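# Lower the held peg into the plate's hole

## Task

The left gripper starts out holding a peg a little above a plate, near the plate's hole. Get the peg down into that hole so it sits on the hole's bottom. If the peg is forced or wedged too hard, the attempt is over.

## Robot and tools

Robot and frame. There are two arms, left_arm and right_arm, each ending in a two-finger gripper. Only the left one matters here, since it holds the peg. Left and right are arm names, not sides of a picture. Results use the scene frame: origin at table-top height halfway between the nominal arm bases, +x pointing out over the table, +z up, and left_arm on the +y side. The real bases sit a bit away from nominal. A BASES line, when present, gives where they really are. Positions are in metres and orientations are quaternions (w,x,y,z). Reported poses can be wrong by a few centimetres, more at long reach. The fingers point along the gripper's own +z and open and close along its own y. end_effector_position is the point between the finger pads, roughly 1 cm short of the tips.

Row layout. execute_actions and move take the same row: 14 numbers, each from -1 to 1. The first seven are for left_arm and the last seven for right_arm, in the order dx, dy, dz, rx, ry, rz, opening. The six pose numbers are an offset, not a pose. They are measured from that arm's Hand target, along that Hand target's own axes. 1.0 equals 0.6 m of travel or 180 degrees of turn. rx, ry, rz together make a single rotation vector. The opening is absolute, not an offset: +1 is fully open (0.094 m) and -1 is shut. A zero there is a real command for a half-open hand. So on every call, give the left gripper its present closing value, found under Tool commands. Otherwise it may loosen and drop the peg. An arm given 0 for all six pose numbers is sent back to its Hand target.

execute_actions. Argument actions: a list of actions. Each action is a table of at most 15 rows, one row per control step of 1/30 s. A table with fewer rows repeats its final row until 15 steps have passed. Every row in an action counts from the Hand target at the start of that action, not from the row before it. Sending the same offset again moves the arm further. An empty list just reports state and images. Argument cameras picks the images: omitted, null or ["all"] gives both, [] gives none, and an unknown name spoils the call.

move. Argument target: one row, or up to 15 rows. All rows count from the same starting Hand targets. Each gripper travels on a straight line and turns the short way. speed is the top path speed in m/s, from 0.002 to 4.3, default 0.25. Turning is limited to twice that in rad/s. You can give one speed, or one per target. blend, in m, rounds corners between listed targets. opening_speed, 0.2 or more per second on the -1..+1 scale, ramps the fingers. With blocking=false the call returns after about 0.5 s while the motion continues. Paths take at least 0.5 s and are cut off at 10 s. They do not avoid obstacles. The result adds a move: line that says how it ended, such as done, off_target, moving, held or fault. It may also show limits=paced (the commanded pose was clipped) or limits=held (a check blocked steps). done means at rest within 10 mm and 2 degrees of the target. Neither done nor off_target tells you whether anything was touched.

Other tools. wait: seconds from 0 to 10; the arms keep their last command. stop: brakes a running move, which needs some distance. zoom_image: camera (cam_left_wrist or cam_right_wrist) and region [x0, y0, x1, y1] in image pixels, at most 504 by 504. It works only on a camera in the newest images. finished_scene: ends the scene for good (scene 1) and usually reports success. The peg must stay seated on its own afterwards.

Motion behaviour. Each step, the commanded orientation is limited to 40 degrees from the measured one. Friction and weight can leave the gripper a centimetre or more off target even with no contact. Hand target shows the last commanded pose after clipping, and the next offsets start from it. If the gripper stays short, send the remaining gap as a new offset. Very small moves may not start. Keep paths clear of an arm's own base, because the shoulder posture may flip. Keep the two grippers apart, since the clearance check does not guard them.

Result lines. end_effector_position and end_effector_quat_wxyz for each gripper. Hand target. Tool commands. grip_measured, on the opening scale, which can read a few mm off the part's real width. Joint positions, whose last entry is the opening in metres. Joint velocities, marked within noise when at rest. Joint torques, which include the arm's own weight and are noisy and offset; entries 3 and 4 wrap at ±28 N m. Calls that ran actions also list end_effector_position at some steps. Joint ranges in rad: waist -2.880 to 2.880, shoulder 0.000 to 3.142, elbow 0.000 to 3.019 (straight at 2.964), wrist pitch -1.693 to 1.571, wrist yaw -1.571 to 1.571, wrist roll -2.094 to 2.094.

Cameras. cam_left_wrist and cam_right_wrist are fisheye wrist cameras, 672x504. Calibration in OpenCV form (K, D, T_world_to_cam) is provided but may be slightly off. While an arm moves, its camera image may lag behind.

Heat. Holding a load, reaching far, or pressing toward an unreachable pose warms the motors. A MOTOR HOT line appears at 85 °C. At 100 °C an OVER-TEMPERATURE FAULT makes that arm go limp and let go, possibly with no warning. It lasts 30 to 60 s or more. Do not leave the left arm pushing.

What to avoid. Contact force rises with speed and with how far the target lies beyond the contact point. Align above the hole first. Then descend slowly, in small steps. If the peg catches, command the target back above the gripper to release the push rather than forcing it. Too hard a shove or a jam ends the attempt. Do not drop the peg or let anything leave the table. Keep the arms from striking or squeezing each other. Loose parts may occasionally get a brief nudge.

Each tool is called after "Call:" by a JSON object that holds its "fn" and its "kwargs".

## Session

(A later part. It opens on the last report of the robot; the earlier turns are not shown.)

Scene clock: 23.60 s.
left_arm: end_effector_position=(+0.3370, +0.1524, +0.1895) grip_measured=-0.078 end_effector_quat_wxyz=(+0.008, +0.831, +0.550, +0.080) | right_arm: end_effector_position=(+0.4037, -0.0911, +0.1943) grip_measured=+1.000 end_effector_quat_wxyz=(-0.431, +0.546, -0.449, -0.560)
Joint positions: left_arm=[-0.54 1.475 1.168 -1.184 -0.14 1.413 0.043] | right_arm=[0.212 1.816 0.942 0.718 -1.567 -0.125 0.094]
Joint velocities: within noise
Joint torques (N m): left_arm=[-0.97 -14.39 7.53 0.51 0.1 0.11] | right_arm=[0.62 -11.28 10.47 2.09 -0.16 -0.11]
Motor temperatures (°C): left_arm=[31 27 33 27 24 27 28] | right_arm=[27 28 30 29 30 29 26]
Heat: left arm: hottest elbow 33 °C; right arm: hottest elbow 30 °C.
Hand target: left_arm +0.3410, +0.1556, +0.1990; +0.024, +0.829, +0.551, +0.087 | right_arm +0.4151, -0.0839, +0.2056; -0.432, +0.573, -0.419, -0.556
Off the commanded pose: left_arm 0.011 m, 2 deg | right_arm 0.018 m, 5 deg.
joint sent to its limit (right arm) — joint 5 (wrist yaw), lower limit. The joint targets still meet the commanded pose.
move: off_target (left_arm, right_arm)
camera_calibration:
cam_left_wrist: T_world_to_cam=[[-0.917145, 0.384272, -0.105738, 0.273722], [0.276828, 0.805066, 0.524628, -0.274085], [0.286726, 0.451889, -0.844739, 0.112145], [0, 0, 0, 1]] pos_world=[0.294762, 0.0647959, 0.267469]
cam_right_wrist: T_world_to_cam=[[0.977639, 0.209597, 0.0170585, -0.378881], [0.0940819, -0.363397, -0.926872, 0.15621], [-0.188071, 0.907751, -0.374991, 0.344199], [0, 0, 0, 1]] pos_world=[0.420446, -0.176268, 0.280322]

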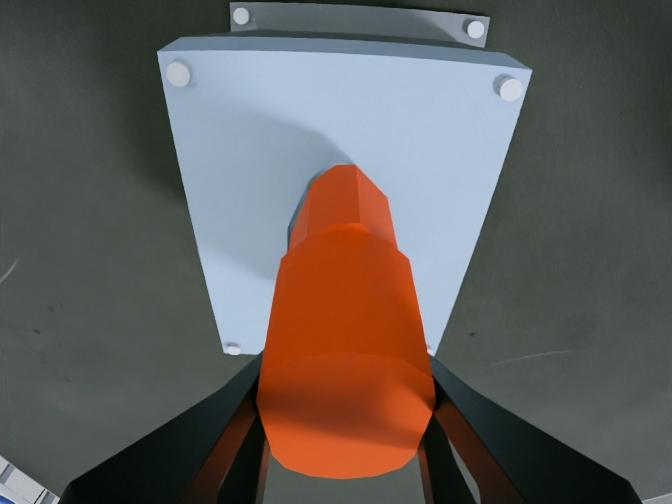

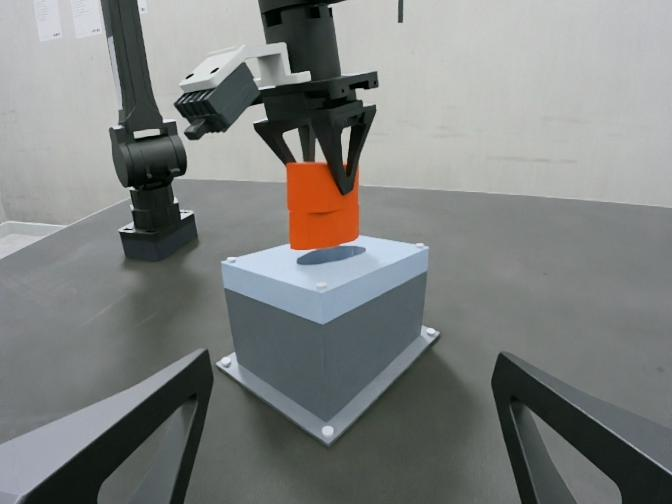

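Call:
{"fn": "move", "kwargs": {"target": [0.0042,-0.0035,0.0145,0,0,0,-1,0,0,0,0,0,0,1], "speed": 0.1}}

Call:
{"fn": "zoom_image", "kwargs": {"camera": "cam_right_wrist", "region": [270, 130, 390, 280]}}

Call:
{"fn": "zoom_image", "kwargs": {"camera": "cam_left_wrist", "region": [300, 130, 410, 210]}}

Scene clock: 25.80 s.
left_arm: end_effector_position=(+0.3374, +0.1562, +0.1820) grip_measured=-0.078 end_effector_quat_wxyz=(+0.009, +0.831, +0.550, +0.080) | right_arm: end_effector_position=(+0.4037, -0.0911, +0.1943) grip_measured=+1.000 end_effector_quat_wxyz=(-0.431, +0.546, -0.449, -0.560)
Joint positions: left_arm=[-0.531 1.475 1.148 -1.16 -0.138 1.421 0.043] | right_arm=[0.212 1.816 0.942 0.718 -1.567 -0.125 0.094]
Joint velocities: within noise
Joint torques (N m): left_arm=[-0.91 -14.15 7.47 0.49 0.1 0.09] | right_arm=[0.62 -11.4 10.47 2.1 -0.16 -0.11]
Motor temperatures (°C): left_arm=[31 27 33 27 24 27 28] | right_arm=[27 28 30 29 30 29 26]
Heat: left arm: hottest elbow 33 °C; right arm: hottest elbow 30 °C.
Hand target: left_arm +0.3415, +0.1594, +0.1903; +0.024, +0.829, +0.551, +0.087 | right_arm +0.4151, -0.0839, +0.2056; -0.432, +0.573, -0.419, -0.556
Off the commanded pose: left_arm 0.010 m, 2 deg | right_arm 0.018 m, 5 deg.
joint sent to its limit (right arm) — joint 5 (wrist yaw), lower limit. The joint targets still meet the commanded pose.
move: off_target (right_arm)
camera_calibration:
cam_left_wrist: T_world_to_cam=[[-0.916927, 0.384086, -0.108277, 0.272193], [0.275782, 0.806015, 0.523722, -0.273002], [0.288427, 0.450354, -0.84498, 0.103698], [0, 0, 0, 1]] pos_world=[0.29496, 0.0687973, 0.260072]
cam_right_wrist: T_world_to_cam=[[0.977639, 0.209597, 0.0170585, -0.378881], [0.0940819, -0.363397, -0.926872, 0.15621], [-0.188071, 0.907751, -0.374991, 0.344199], [0, 0, 0, 1]] pos_world=[0.420446, -0.176268, 0.280322]

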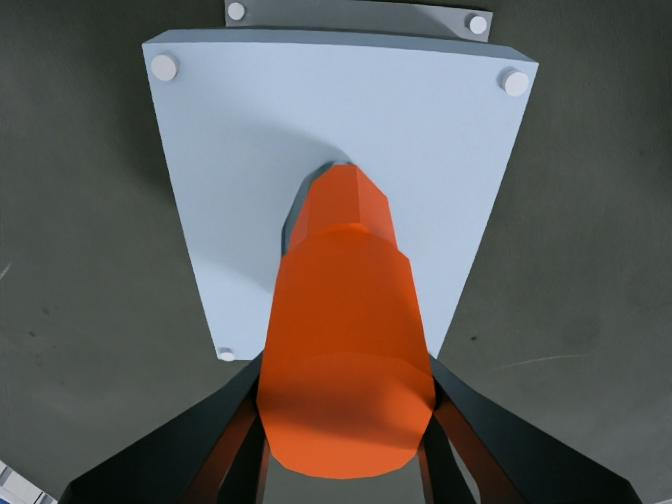

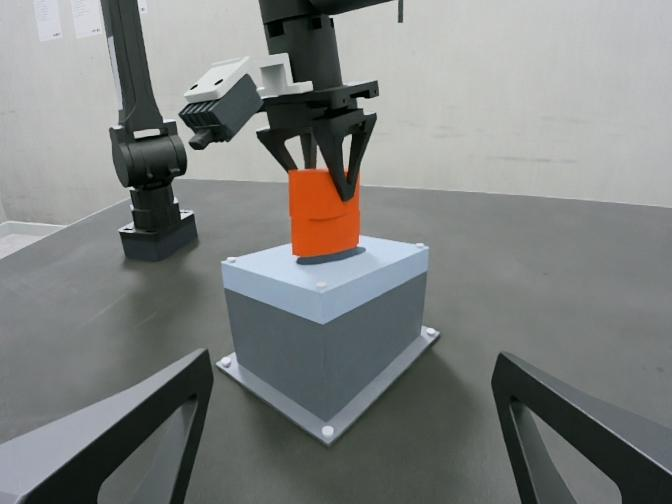

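Scaled by 3.360 from the camera's 672x504 image, which has a finer 960x720 frame.

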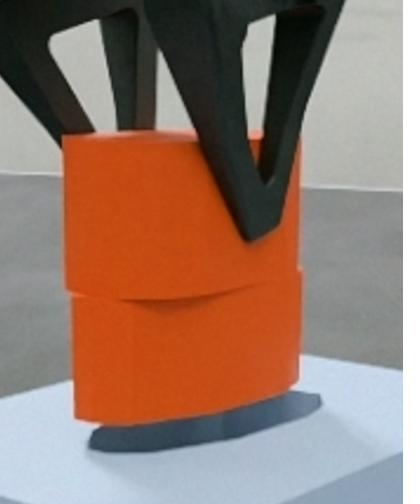

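Scaled by 4.582 from the camera's 672x504 image, which has a finer 960x720 frame.

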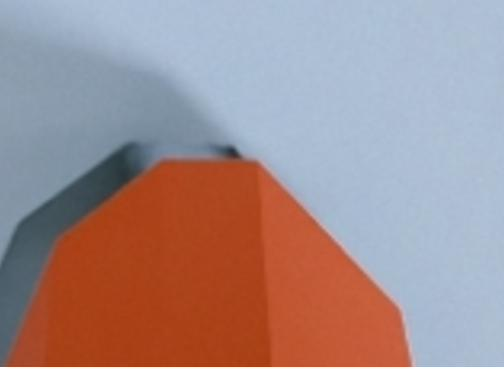

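Call:
{"fn": "move", "kwargs": {"target": [0.0048,0.0022,0.0058,-0.0073,0.0016,0,-1,0,0,0,0,0,0,1], "speed": 0.1}}

Call:
{"fn": "zoom_image", "kwargs": {"camera": "cam_right_wrist", "region": [270, 130, 390, 280]}}

Call:
{"fn": "zoom_image", "kwargs": {"camera": "cam_left_wrist", "region": [270, 130, 410, 240]}}

Scene clock: 27.47 s.
left_arm: end_effector_position=(+0.3399, +0.1579, +0.1762) grip_measured=-0.078 end_effector_quat_wxyz=(+0.015, +0.831, +0.549, +0.086) | right_arm: end_effector_position=(+0.4037, -0.0911, +0.1943) grip_measured=+1.000 end_effector_quat_wxyz=(-0.431, +0.546, -0.449, -0.560)
Joint positions: left_arm=[-0.527 1.474 1.13 -1.126 -0.143 1.429 0.043] | right_arm=[0.212 1.816 0.942 0.718 -1.567 -0.125 0.094]
Joint velocities: within noise
Joint torques (N m): left_arm=[-0.91 -14.56 7.46 0.5 -0.05 0.09] | right_arm=[0.73 -11.4 10.43 2.04 -0.16 -0.11]
Motor temperatures (°C): left_arm=[31 27 33 27 24 27 28] | right_arm=[27 28 30 29 30 29 26]
Heat: left arm: hottest elbow 33 °C; right arm: hottest elbow 30 °C.
Hand target: left_arm +0.3444, +0.1616, +0.1875; +0.032, +0.829, +0.550, +0.095 | right_arm +0.4151, -0.0839, +0.2056; -0.432, +0.573, -0.419, -0.556
Off the commanded pose: left_arm 0.013 m, 2 deg | right_arm 0.018 m, 5 deg.
joint sent to its limit (right arm) — joint 5 (wrist yaw), lower limit. The joint targets still meet the commanded pose.
move: off_target (left_arm, right_arm)
camera_calibration:
cam_left_wrist: T_world_to_cam=[[-0.914023, 0.386366, -0.123622, 0.274588], [0.270164, 0.807097, 0.524981, -0.270491], [0.30261, 0.446447, -0.842088, 0.0925626], [0, 0, 0, 1]] pos_world=[0.296047, 0.0708965, 0.253894]
cam_right_wrist: T_world_to_cam=[[0.977639, 0.209597, 0.0170585, -0.378881], [0.0940819, -0.363397, -0.926872, 0.15621], [-0.188071, 0.907751, -0.374991, 0.344199], [0, 0, 0, 1]] pos_world=[0.420446, -0.176268, 0.280322]

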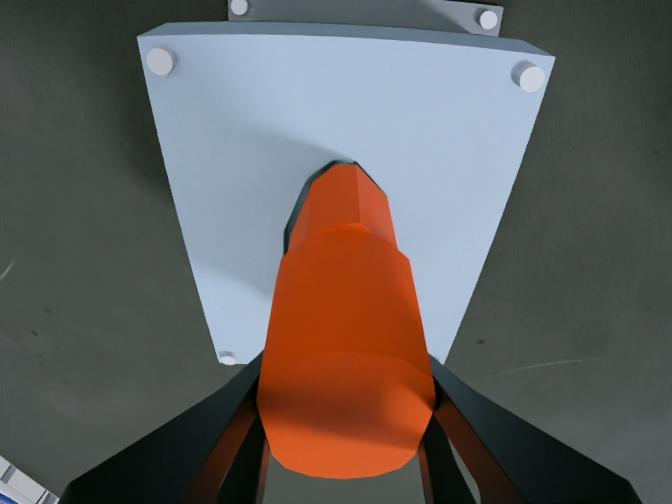

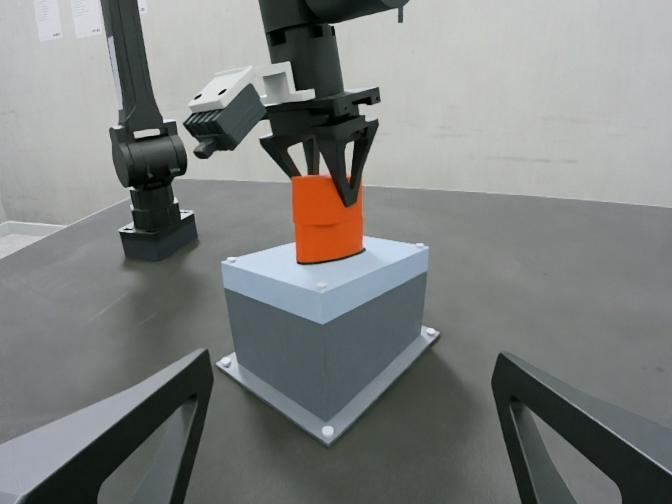

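Scaled by 3.360 from the camera's 672x504 image, which has a finer 960x720 frame.

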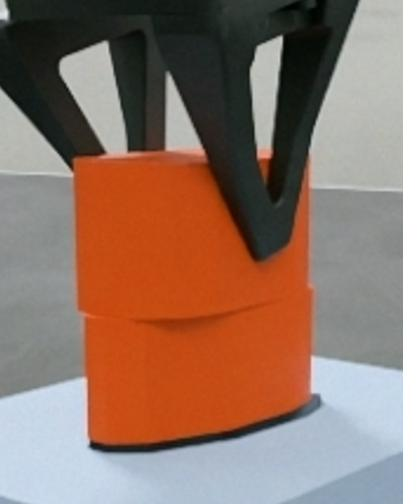

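Scaled by 3.600 from the camera's 672x504 image, which has a finer 960x720 frame.

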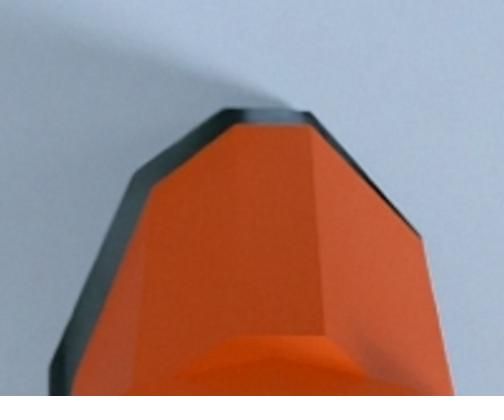

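Call:
{"fn": "move", "kwargs": {"target": [0.0009,0.001,0.0053,0,0,0,-1,0,0,0,0,0,0,1], "speed": 0.03}}

Call:
{"fn": "zoom_image", "kwargs": {"camera": "cam_right_wrist", "region": [270, 130, 390, 280]}}

Call:
{"fn": "zoom_image", "kwargs": {"camera": "cam_left_wrist", "region": [270, 130, 410, 240]}}

Scene clock: 28.53 s.
left_arm: end_effector_position=(+0.3410, +0.1584, +0.1754) grip_measured=-0.078 end_effector_quat_wxyz=(+0.017, +0.831, +0.549, +0.087) | right_arm: end_effector_position=(+0.4037, -0.0911, +0.1943) grip_measured=+1.000 end_effector_quat_wxyz=(-0.431, +0.546, -0.449, -0.560)
Joint positions: left_arm=[-0.524 1.473 1.126 -1.119 -0.143 1.432 0.043] | right_arm=[0.212 1.816 0.942 0.718 -1.567 -0.125 0.094]
Joint velocities: within noise
Joint torques (N m): left_arm=[-0.91 -14.21 7.46 0.55 -0.02 0.09] | right_arm=[0.67 -11.4 10.48 2.09 -0.16 -0.11]
Motor temperatures (°C): left_arm=[31 27 33 27 24 27 28] | right_arm=[27 28 30 29 30 29 26]
Heat: left arm: hottest elbow 33 °C; right arm: hottest elbow 30 °C.
Hand target: left_arm +0.3458, +0.1621, +0.1845; +0.032, +0.829, +0.550, +0.095 | right_arm +0.4151, -0.0839, +0.2056; -0.432, +0.573, -0.419, -0.556
Off the commanded pose: left_arm 0.011 m, 2 deg | right_arm 0.018 m, 5 deg.
joint sent to its limit (right arm) — joint 5 (wrist yaw), lower limit. The joint targets still meet the commanded pose.
move: off_target (left_arm, right_arm)
camera_calibration:
cam_left_wrist: T_world_to_cam=[[-0.913389, 0.38636, -0.128244, 0.275838], [0.268124, 0.808007, 0.524628, -0.270199], [0.306317, 0.444804, -0.841617, 0.0902688], [0, 0, 0, 1]] pos_world=[0.296743, 0.0715976, 0.2531]
cam_right_wrist: T_world_to_cam=[[0.977639, 0.209597, 0.0170585, -0.378881], [0.0940819, -0.363397, -0.926872, 0.15621], [-0.188071, 0.907751, -0.374991, 0.344199], [0, 0, 0, 1]] pos_world=[0.420446, -0.176268, 0.280322]

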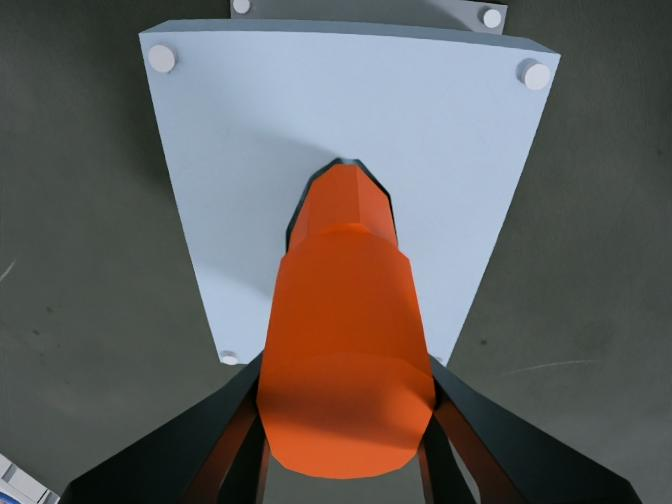

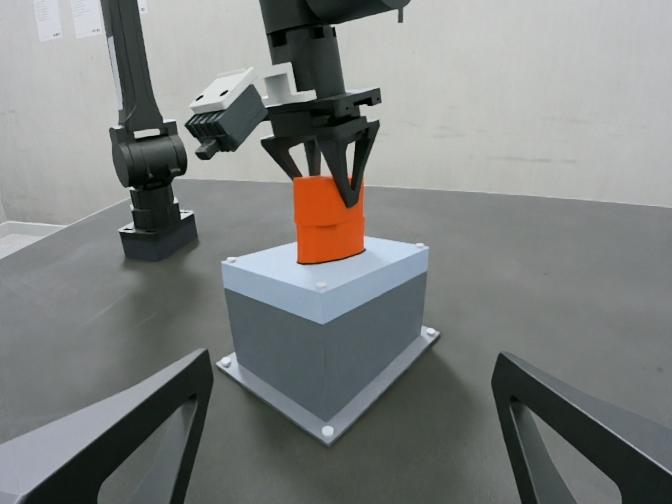

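Scaled by 3.360 from the camera's 672x504 image, which has a finer 960x720 frame.

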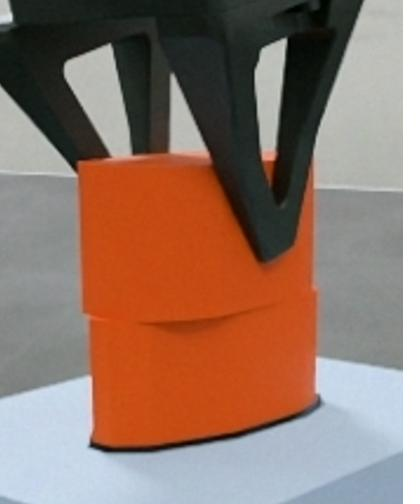

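Scaled by 3.600 from the camera's 672x504 image, which has a finer 960x720 frame.

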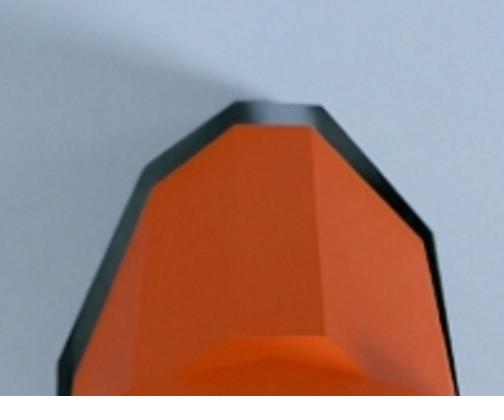

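Call:
{"fn": "move", "kwargs": {"target": [-0.0018,-0.0002,0.0082,0,0,0,-1,0,0,0,0,0,0,1], "speed": 0.03}}

Call:
{"fn": "zoom_image", "kwargs": {"camera": "cam_right_wrist", "region": [270, 130, 390, 280]}}

Call:
{"fn": "zoom_image", "kwargs": {"camera": "cam_left_wrist", "region": [270, 130, 410, 240]}}

Scene clock: 29.50 s.
left_arm: end_effector_position=(+0.3416, +0.1581, +0.1731) grip_measured=-0.078 end_effector_quat_wxyz=(+0.020, +0.831, +0.549, +0.088) | right_arm: end_effector_position=(+0.4037, -0.0911, +0.1943) grip_measured=+1.000 end_effector_quat_wxyz=(-0.431, +0.546, -0.449, -0.560)
Joint positions: left_arm=[-0.524 1.473 1.12 -1.105 -0.143 1.432 0.043] | right_arm=[0.212 1.816 0.942 0.718 -1.567 -0.125 0.094]
Joint velocities: within noise
Joint torques (N m): left_arm=[-0.97 -13.63 7.45 0.54 -0.02 0.09] | right_arm=[0.73 -11.46 10.48 2.13 -0.17 -0.11]
Motor temperatures (°C): left_arm=[31 27 33 27 24 27 28] | right_arm=[27 28 30 29 30 29 26]
Heat: left arm: hottest elbow 33 °C; right arm: hottest elbow 30 °C.
Hand target: left_arm +0.3463, +0.1613, +0.1796; +0.032, +0.829, +0.550, +0.095 | right_arm +0.4151, -0.0839, +0.2056; -0.432, +0.573, -0.419, -0.556
Off the commanded pose: left_arm 0.009 m, 2 deg | right_arm 0.018 m, 5 deg.
joint sent to its limit (right arm) — joint 5 (wrist yaw), lower limit. The joint targets still meet the commanded pose.
move: off_target (right_arm)
camera_calibration:
cam_left_wrist: T_world_to_cam=[[-0.912498, 0.386315, -0.134563, 0.277084], [0.265578, 0.809631, 0.523417, -0.268027], [0.311151, 0.44188, -0.841384, 0.0870396], [0, 0, 0, 1]] pos_world=[0.296938, 0.0714998, 0.250809]
cam_right_wrist: T_world_to_cam=[[0.977639, 0.209597, 0.0170585, -0.378881], [0.0940819, -0.363397, -0.926872, 0.15621], [-0.188071, 0.907751, -0.374991, 0.344199], [0, 0, 0, 1]] pos_world=[0.420446, -0.176268, 0.280322]

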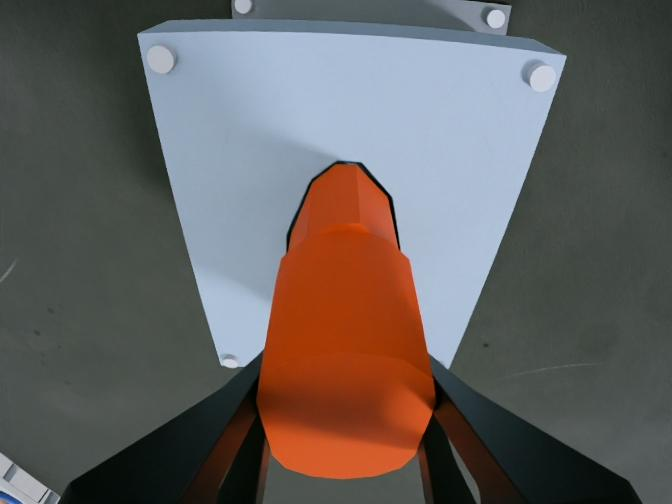

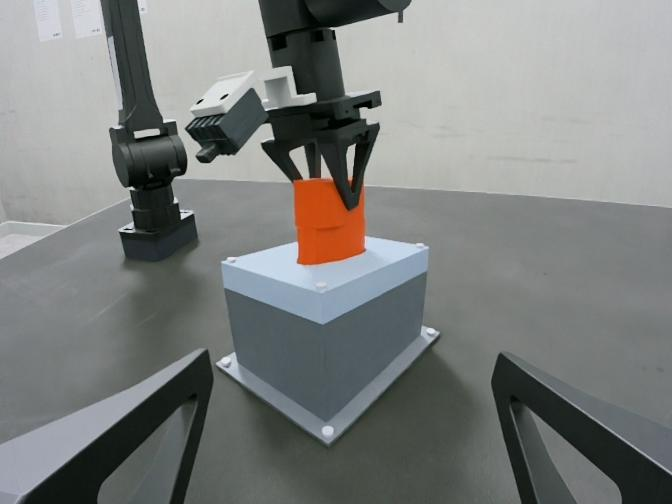

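Scaled by 3.360 from the camera's 672x504 image, which has a finer 960x720 frame.

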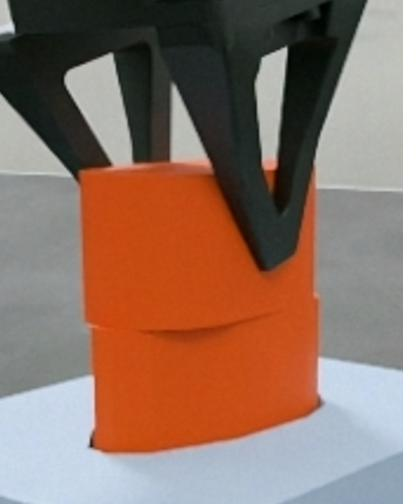

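Scaled by 3.600 from the camera's 672x504 image, which has a finer 960x720 frame.

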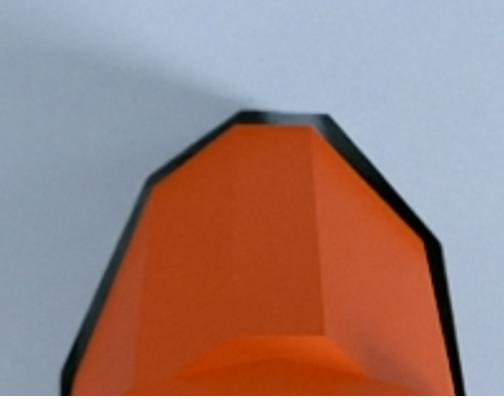

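Call:
{"fn": "move", "kwargs": {"target": [-0.0021,-0.001,0.0098,0,0,0,-1,0,0,0,0,0,0,1], "speed": 0.03}}

Call:
{"fn": "zoom_image", "kwargs": {"camera": "cam_right_wrist", "region": [210, 130, 450, 330]}}

Call:
{"fn": "zoom_image", "kwargs": {"camera": "cam_left_wrist", "region": [270, 130, 410, 240]}}

Scene clock: 30.57 s.
left_arm: end_effector_position=(+0.3418, +0.1579, +0.1698) grip_measured=-0.078 end_effector_quat_wxyz=(+0.023, +0.831, +0.549, +0.090) | right_arm: end_effector_position=(+0.4037, -0.0911, +0.1943) grip_measured=+1.000 end_effector_quat_wxyz=(-0.431, +0.546, -0.449, -0.560)
Joint positions: left_arm=[-0.524 1.473 1.11 -1.089 -0.143 1.432 0.043] | right_arm=[0.212 1.816 0.942 0.718 -1.567 -0.125 0.094]
Joint velocities: within noise
Joint torques (N m): left_arm=[-1.03 -13.1 7.45 0.58 -0.02 0.08] | right_arm=[0.73 -11.34 10.45 2.09 -0.15 -0.1]
Motor temperatures (°C): left_arm=[31 27 33 27 24 27 28] | right_arm=[27 28 30 29 30 29 26]
Heat: left arm: hottest elbow 33 °C; right arm: hottest elbow 30 °C.
Hand target: left_arm +0.3464, +0.1607, +0.1737; +0.032, +0.829, +0.550, +0.095 | right_arm +0.4151, -0.0839, +0.2056; -0.432, +0.573, -0.419, -0.556
Off the commanded pose: left_arm 0.007 m, 1 deg | right_arm 0.018 m, 5 deg.
joint sent to its limit (right arm) — joint 5 (wrist yaw), lower limit. The joint targets still meet the commanded pose.
move: off_target (right_arm)
camera_calibration:
cam_left_wrist: T_world_to_cam=[[-0.91175, 0.385818, -0.140909, 0.277813], [0.262661, 0.811406, 0.52214, -0.26533], [0.315785, 0.43905, -0.841139, 0.0831395], [0, 0, 0, 1]] pos_world=[0.296734, 0.0716026, 0.247618]
cam_right_wrist: T_world_to_cam=[[0.977639, 0.209597, 0.0170585, -0.378881], [0.0940819, -0.363397, -0.926872, 0.15621], [-0.188071, 0.907751, -0.374991, 0.344199], [0, 0, 0, 1]] pos_world=[0.420446, -0.176268, 0.280322]

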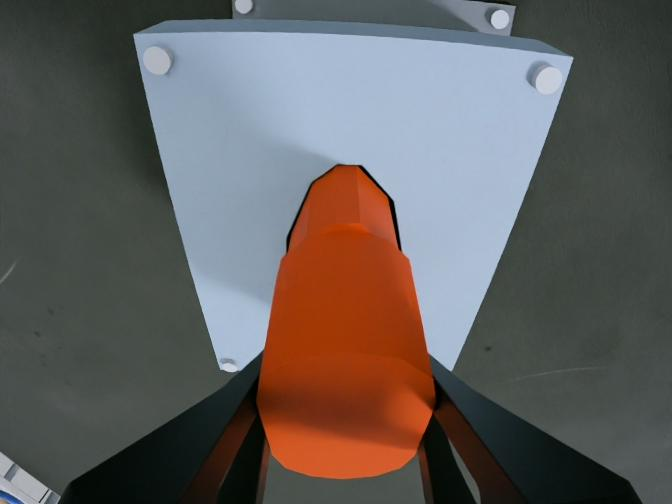

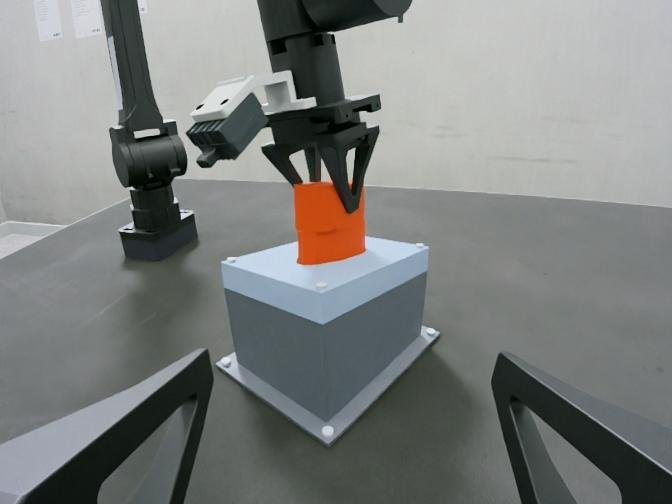

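Scaled by 2.100 from the camera's 672x504 image, which has a finer 960x720 frame.

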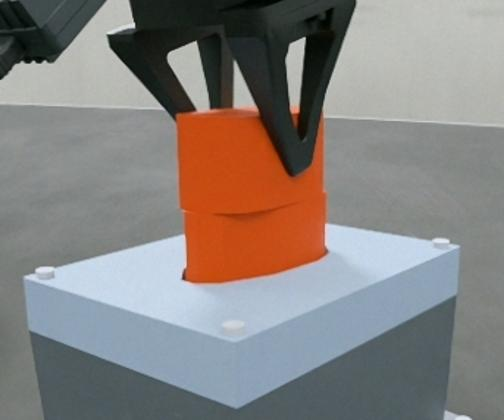

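Scaled by 3.600 from the camera's 672x504 image, which has a finer 960x720 frame.

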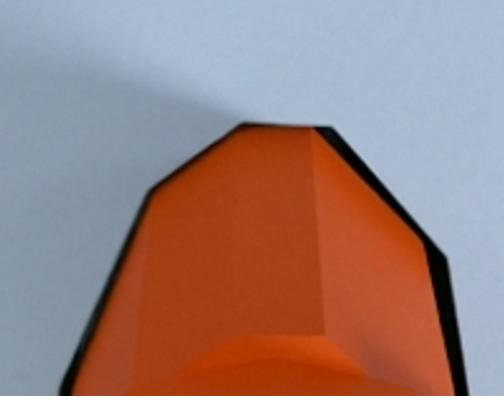

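Call:
{"fn": "move", "kwargs": {"target": [-0.0035,-0.0012,0.0078,0,0,0,-1,0,0,0,0,0,0,1], "speed": 0.03}}

Call:
{"fn": "zoom_image", "kwargs": {"camera": "cam_right_wrist", "region": [270, 180, 390, 280]}}

Call:
{"fn": "zoom_image", "kwargs": {"camera": "cam_left_wrist", "region": [270, 130, 410, 240]}}

Scene clock: 31.77 s.
left_arm: end_effector_position=(+0.3419, +0.1579, +0.1671) grip_measured=-0.078 end_effector_quat_wxyz=(+0.025, +0.831, +0.549, +0.091) | right_arm: end_effector_position=(+0.4037, -0.0911, +0.1943) grip_measured=+1.000 end_effector_quat_wxyz=(-0.431, +0.546, -0.449, -0.560)
Joint positions: left_arm=[-0.524 1.473 1.102 -1.076 -0.143 1.432 0.043] | right_arm=[0.212 1.816 0.942 0.718 -1.567 -0.125 0.094]
Joint velocities: within noise
Joint torques (N m): left_arm=[-1.26 -12.69 7.43 0.54 -0.03 0.04] | right_arm=[0.67 -11.46 10.44 2.1 -0.15 -0.11]
Motor temperatures (°C): left_arm=[31 27 33 27 24 27 28] | right_arm=[27 28 31 29 30 29 26]
Heat: left arm: hottest elbow 33 °C; right arm: hottest elbow 31 °C.
Hand target: left_arm +0.3458, +0.1594, +0.1686; +0.032, +0.829, +0.550, +0.095 | right_arm +0.4151, -0.0839, +0.2056; -0.432, +0.573, -0.419, -0.556
Off the commanded pose: left_arm 0.004 m, 1 deg | right_arm 0.018 m, 5 deg.
joint sent to its limit (right arm) — joint 5 (wrist yaw), lower limit. The joint targets still meet the commanded pose.
move: off_target (right_arm)
camera_calibration:
cam_left_wrist: T_world_to_cam=[[-0.911135, 0.385479, -0.145734, 0.278194], [0.260504, 0.812753, 0.521123, -0.263243], [0.319327, 0.43685, -0.840947, 0.0799103], [0, 0, 0, 1]] pos_world=[0.296531, 0.0718046, 0.244924]
cam_right_wrist: T_world_to_cam=[[0.977639, 0.209597, 0.0170585, -0.378881], [0.0940819, -0.363397, -0.926872, 0.15621], [-0.188071, 0.907751, -0.374991, 0.344199], [0, 0, 0, 1]] pos_world=[0.420446, -0.176268, 0.280322]

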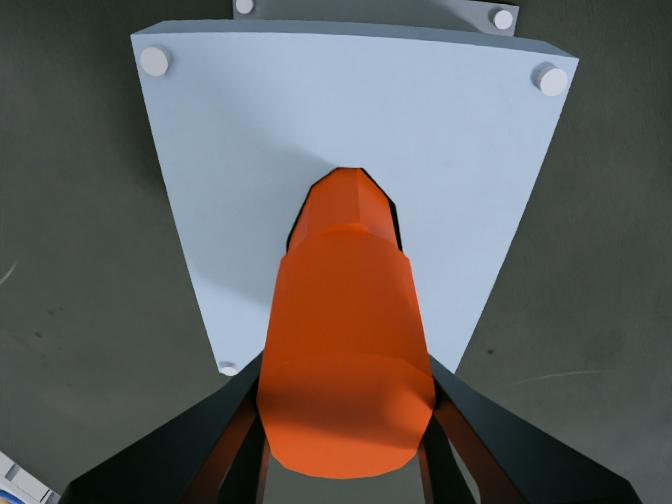

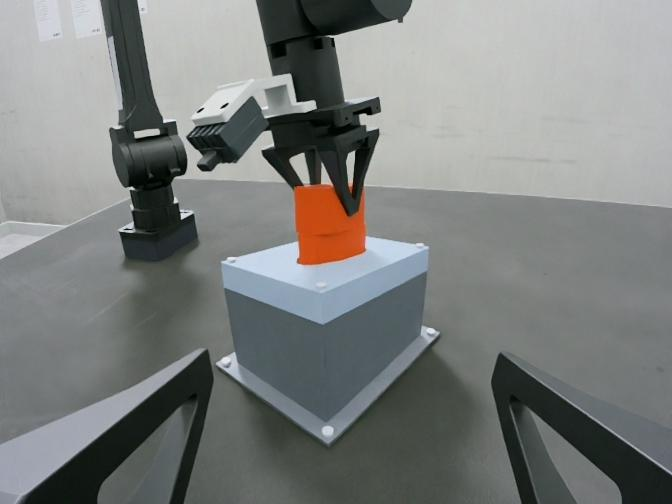

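Scaled by 4.200 from the camera's 672x504 image, which has a finer 960x720 frame.

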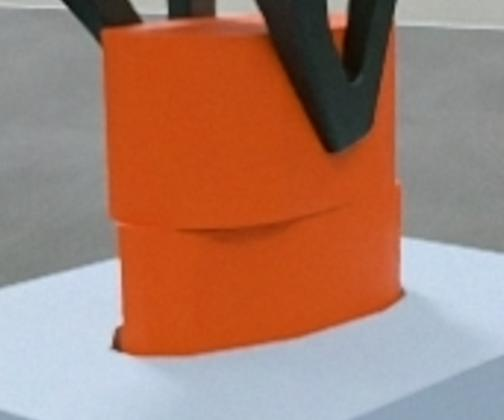

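Scaled by 3.600 from the camera's 672x504 image, which has a finer 960x720 frame.

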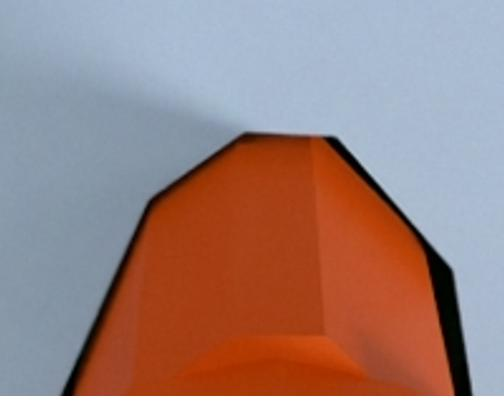

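Call:
{"fn": "move", "kwargs": {"target": [-0.003,-0.0042,-0.0008,0,0,0,-1,0,0,0,0,0,0,1], "speed": 0.03}}

Call:
{"fn": "zoom_image", "kwargs": {"camera": "cam_right_wrist", "region": [270, 180, 390, 280]}}

Call:
{"fn": "zoom_image", "kwargs": {"camera": "cam_left_wrist", "region": [270, 130, 410, 240]}}

Scene clock: 32.63 s.
left_arm: end_effector_position=(+0.3420, +0.1578, +0.1662) grip_measured=-0.078 end_effector_quat_wxyz=(+0.026, +0.830, +0.549, +0.091) | right_arm: end_effector_position=(+0.4037, -0.0911, +0.1943) grip_measured=+1.000 end_effector_quat_wxyz=(-0.431, +0.546, -0.449, -0.560)
Joint positions: left_arm=[-0.524 1.473 1.099 -1.072 -0.143 1.432 0.043] | right_arm=[0.212 1.816 0.942 0.718 -1.567 -0.125 0.094]
Joint velocities: within noise
Joint torques (N m): left_arm=[-1.61 -13.04 7.17 0.44 -0.06 -0.02] | right_arm=[0.62 -11.4 10.44 2.09 -0.16 -0.11]
Motor temperatures (°C): left_arm=[31 27 33 27 24 27 28] | right_arm=[27 28 31 29 30 29 26]
Heat: left arm: hottest elbow 33 °C; right arm: hottest elbow 31 °C.
Hand target: left_arm +0.3428, +0.1586, +0.1685; +0.032, +0.829, +0.550, +0.095 | right_arm +0.4151, -0.0839, +0.2056; -0.432, +0.573, -0.419, -0.556
Off the commanded pose: left_arm 0.002 m, 1 deg | right_arm 0.018 m, 5 deg.
joint sent to its limit (right arm) — joint 5 (wrist yaw), lower limit. The joint targets still meet the commanded pose.
move: off_target (right_arm)
camera_calibration:
cam_left_wrist: T_world_to_cam=[[-0.910892, 0.38533, -0.147636, 0.278388], [0.259623, 0.813259, 0.520775, -0.262491], [0.320737, 0.43604, -0.840831, 0.0788839], [0, 0, 0, 1]] pos_world=[0.296429, 0.0718055, 0.244127]
cam_right_wrist: T_world_to_cam=[[0.977639, 0.209597, 0.0170585, -0.378881], [0.0940819, -0.363397, -0.926872, 0.15621], [-0.188071, 0.907751, -0.374991, 0.344199], [0, 0, 0, 1]] pos_world=[0.420446, -0.176268, 0.280322]

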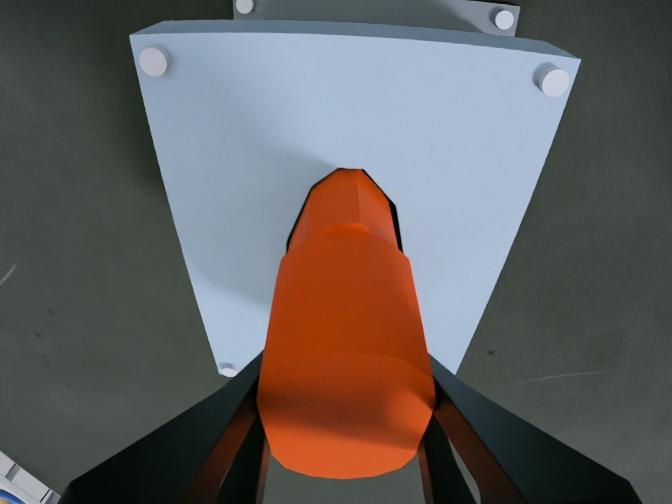

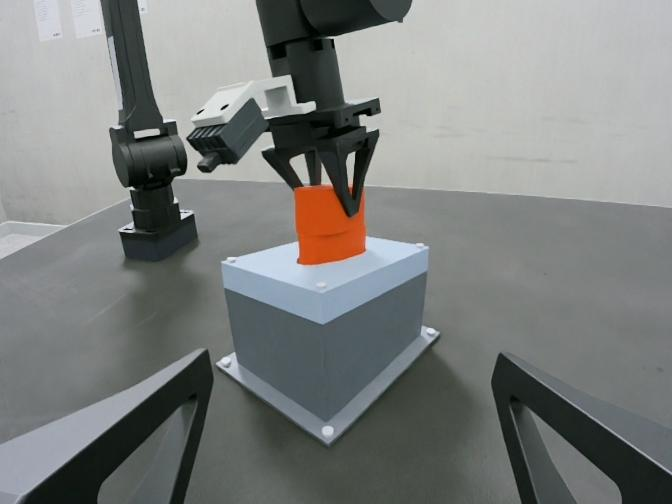

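Scaled by 4.200 from the camera's 672x504 image, which has a finer 960x720 frame.

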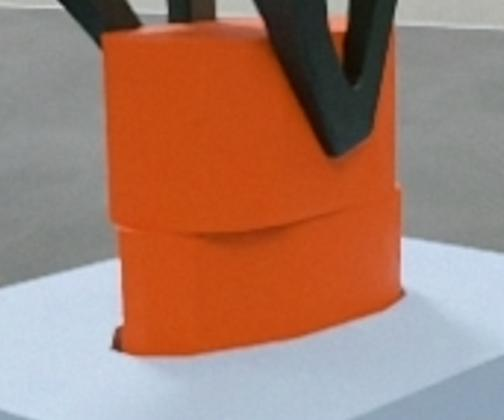

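Scaled by 3.600 from the camera's 672x504 image, which has a finer 960x720 frame.

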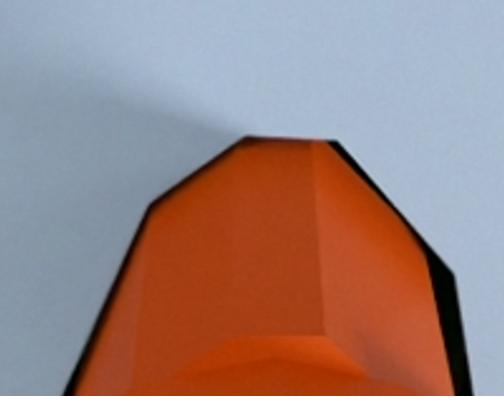

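Call:
{"fn": "move", "kwargs": {"target": [-0.003,-0.0045,0,0,0,0,-1,0,0,0,0,0,0,1], "speed": 0.03}}

Call:
{"fn": "zoom_image", "kwargs": {"camera": "cam_right_wrist", "region": [270, 180, 390, 280]}}

Call:
{"fn": "zoom_image", "kwargs": {"camera": "cam_left_wrist", "region": [270, 130, 410, 240]}}

Scene clock: 33.43 s.
left_arm: end_effector_position=(+0.3419, +0.1578, +0.1649) grip_measured=-0.078 end_effector_quat_wxyz=(+0.027, +0.830, +0.549, +0.091) | right_arm: end_effector_position=(+0.4037, -0.0911, +0.1943) grip_measured=+1.000 end_effector_quat_wxyz=(-0.431, +0.546, -0.449, -0.560)
Joint positions: left_arm=[-0.524 1.473 1.096 -1.066 -0.143 1.432 0.043] | right_arm=[0.212 1.816 0.942 0.718 -1.567 -0.125 0.094]
Joint velocities: within noise
Joint torques (N m): left_arm=[-2.02 -13.51 6.94 0.24 -0.08 -0.08] | right_arm=[0.56 -11.34 10.43 2.1 -0.15 -0.11]
Motor temperatures (°C): left_arm=[31 27 33 27 24 27 28] | right_arm=[27 28 31 29 30 29 26]
Heat: left arm: hottest elbow 33 °C; right arm: hottest elbow 31 °C.
Hand target: left_arm +0.3396, +0.1580, +0.1679; +0.032, +0.829, +0.550, +0.095 | right_arm +0.4151, -0.0839, +0.2056; -0.432, +0.573, -0.419, -0.556
Off the commanded pose: left_arm 0.004 m, 1 deg | right_arm 0.018 m, 5 deg.
joint sent to its limit (right arm) — joint 5 (wrist yaw), lower limit. The joint targets still meet the commanded pose.
move: off_target (right_arm)
camera_calibration:
cam_left_wrist: T_world_to_cam=[[-0.910654, 0.385195, -0.149446, 0.278353], [0.258967, 0.813974, 0.519982, -0.261511], [0.32194, 0.434822, -0.841002, 0.0775859], [0, 0, 0, 1]] pos_world=[0.296228, 0.0719065, 0.24283]
cam_right_wrist: T_world_to_cam=[[0.977639, 0.209597, 0.0170585, -0.378881], [0.0940819, -0.363397, -0.926872, 0.15621], [-0.188071, 0.907751, -0.374991, 0.344199], [0, 0, 0, 1]] pos_world=[0.420446, -0.176268, 0.280322]

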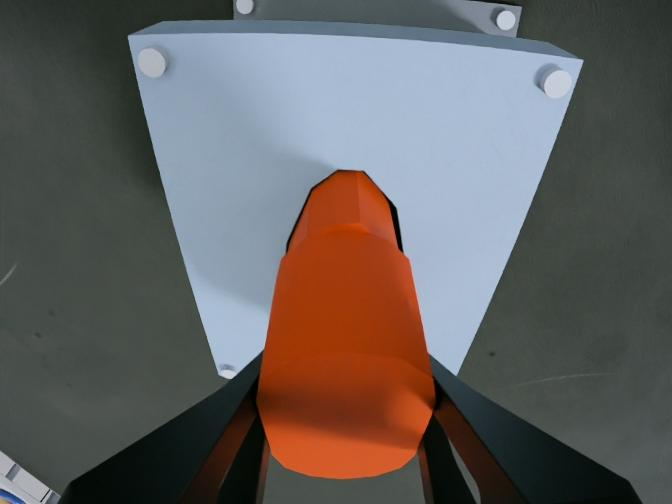

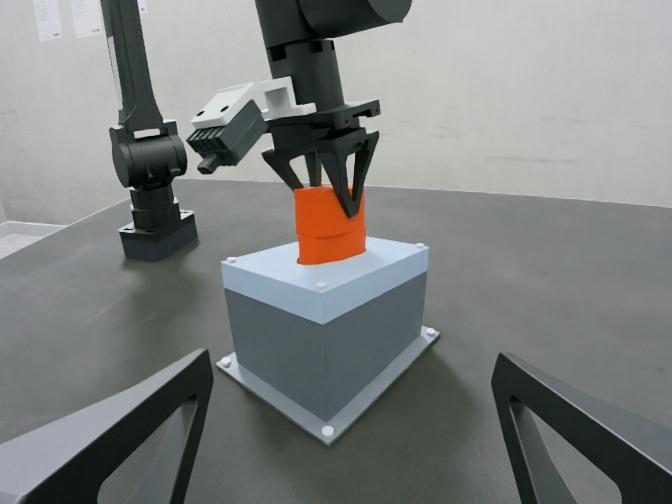

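Scaled by 4.200 from the camera's 672x504 image, which has a finer 960x720 frame.

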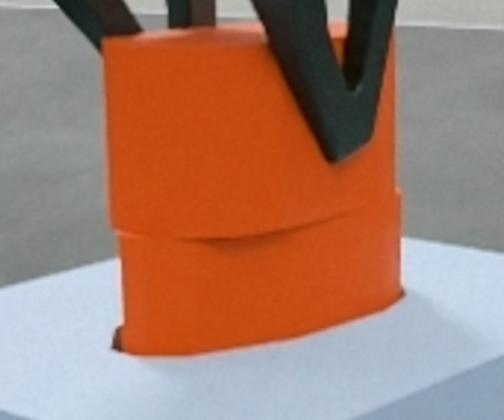

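Scaled by 3.600 from the camera's 672x504 image, which has a finer 960x720 frame.

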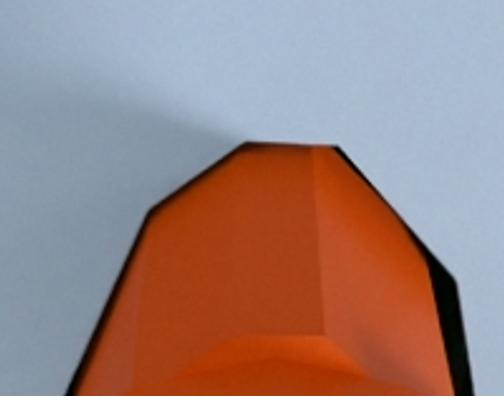

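Call:
{"fn": "move", "kwargs": {"target": [-0.0017,-0.0012,0.0098,0,0,0,-1,0,0,0,0,0,0,1], "speed": 0.03}}

Call:
{"fn": "zoom_image", "kwargs": {"camera": "cam_right_wrist", "region": [270, 180, 390, 280]}}

Call:
{"fn": "zoom_image", "kwargs": {"camera": "cam_left_wrist", "region": [270, 130, 410, 240]}}

Scene clock: 38.60 s.
left_arm: end_effector_position=(+0.3419, +0.1576, +0.1617) grip_measured=-0.078 end_effector_quat_wxyz=(+0.030, +0.830, +0.549, +0.092) | right_arm: end_effector_position=(+0.4037, -0.0911, +0.1943) grip_measured=+1.000 end_effector_quat_wxyz=(-0.431, +0.546, -0.449, -0.560)
Joint positions: left_arm=[-0.524 1.473 1.086 -1.05 -0.141 1.432 0.043] | right_arm=[0.212 1.816 0.942 0.718 -1.567 -0.125 0.094]
Joint velocities: within noise
Joint torques (N m): left_arm=[-2.08 -12.92 6.87 0.25 -0.15 -0.09] | right_arm=[0.67 -11.46 10.45 2.11 -0.16 -0.1]
Motor temperatures (°C): left_arm=[31 27 33 27 24 27 28] | right_arm=[27 28 31 29 30 29 26]
Heat: left arm: hottest elbow 33 °C; right arm: hottest elbow 31 °C.
Hand target: left_arm +0.3397, +0.1578, +0.1618; +0.032, +0.829, +0.550, +0.095 | right_arm +0.4151, -0.0839, +0.2056; -0.432, +0.573, -0.419, -0.556
Off the commanded pose: left_arm 0.002 m, 0 deg | right_arm 0.018 m, 5 deg.
joint sent to its limit (right arm) — joint 5 (wrist yaw), lower limit. The joint targets still meet the commanded pose.
move: off_target (right_arm)
camera_calibration:
cam_left_wrist: T_world_to_cam=[[-0.909914, 0.38464, -0.15527, 0.278701], [0.256625, 0.816102, 0.517804, -0.25882], [0.325885, 0.431311, -0.841291, 0.074226], [0, 0, 0, 1]] pos_world=[0.295824, 0.0720099, 0.239738]
cam_right_wrist: T_world_to_cam=[[0.977639, 0.209597, 0.0170585, -0.378881], [0.0940819, -0.363397, -0.926872, 0.15621], [-0.188071, 0.907751, -0.374991, 0.344199], [0, 0, 0, 1]] pos_world=[0.420446, -0.176268, 0.280322]

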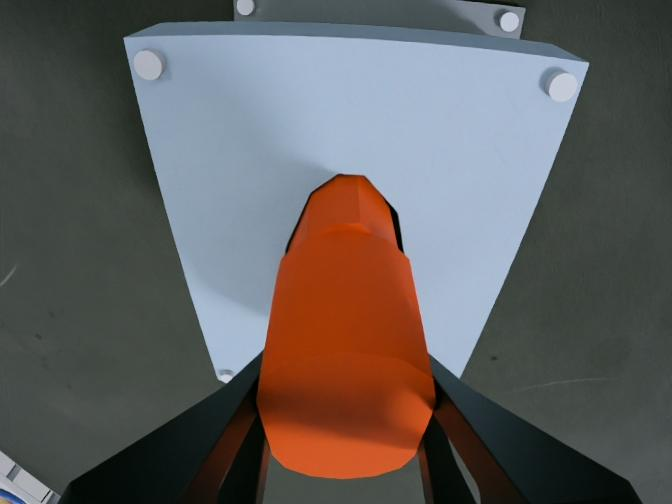

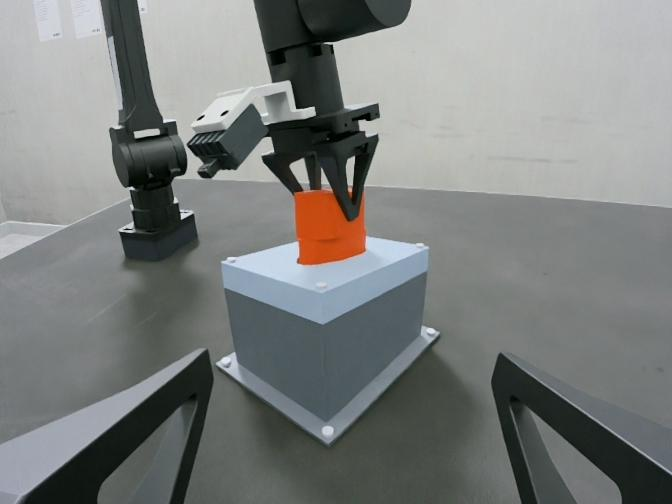

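Scaled by 4.200 from the camera's 672x504 image, which has a finer 960x720 frame.

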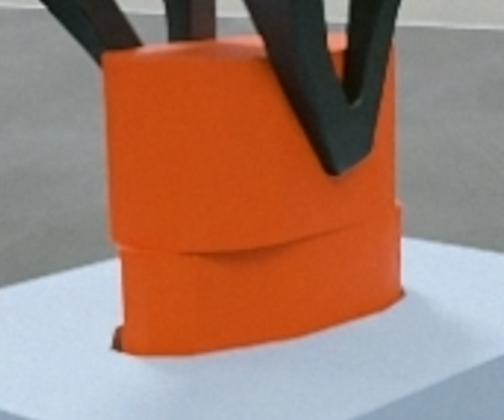

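Scaled by 3.600 from the camera's 672x504 image, which has a finer 960x720 frame.

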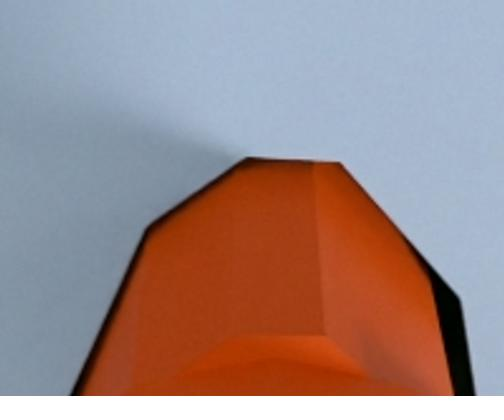

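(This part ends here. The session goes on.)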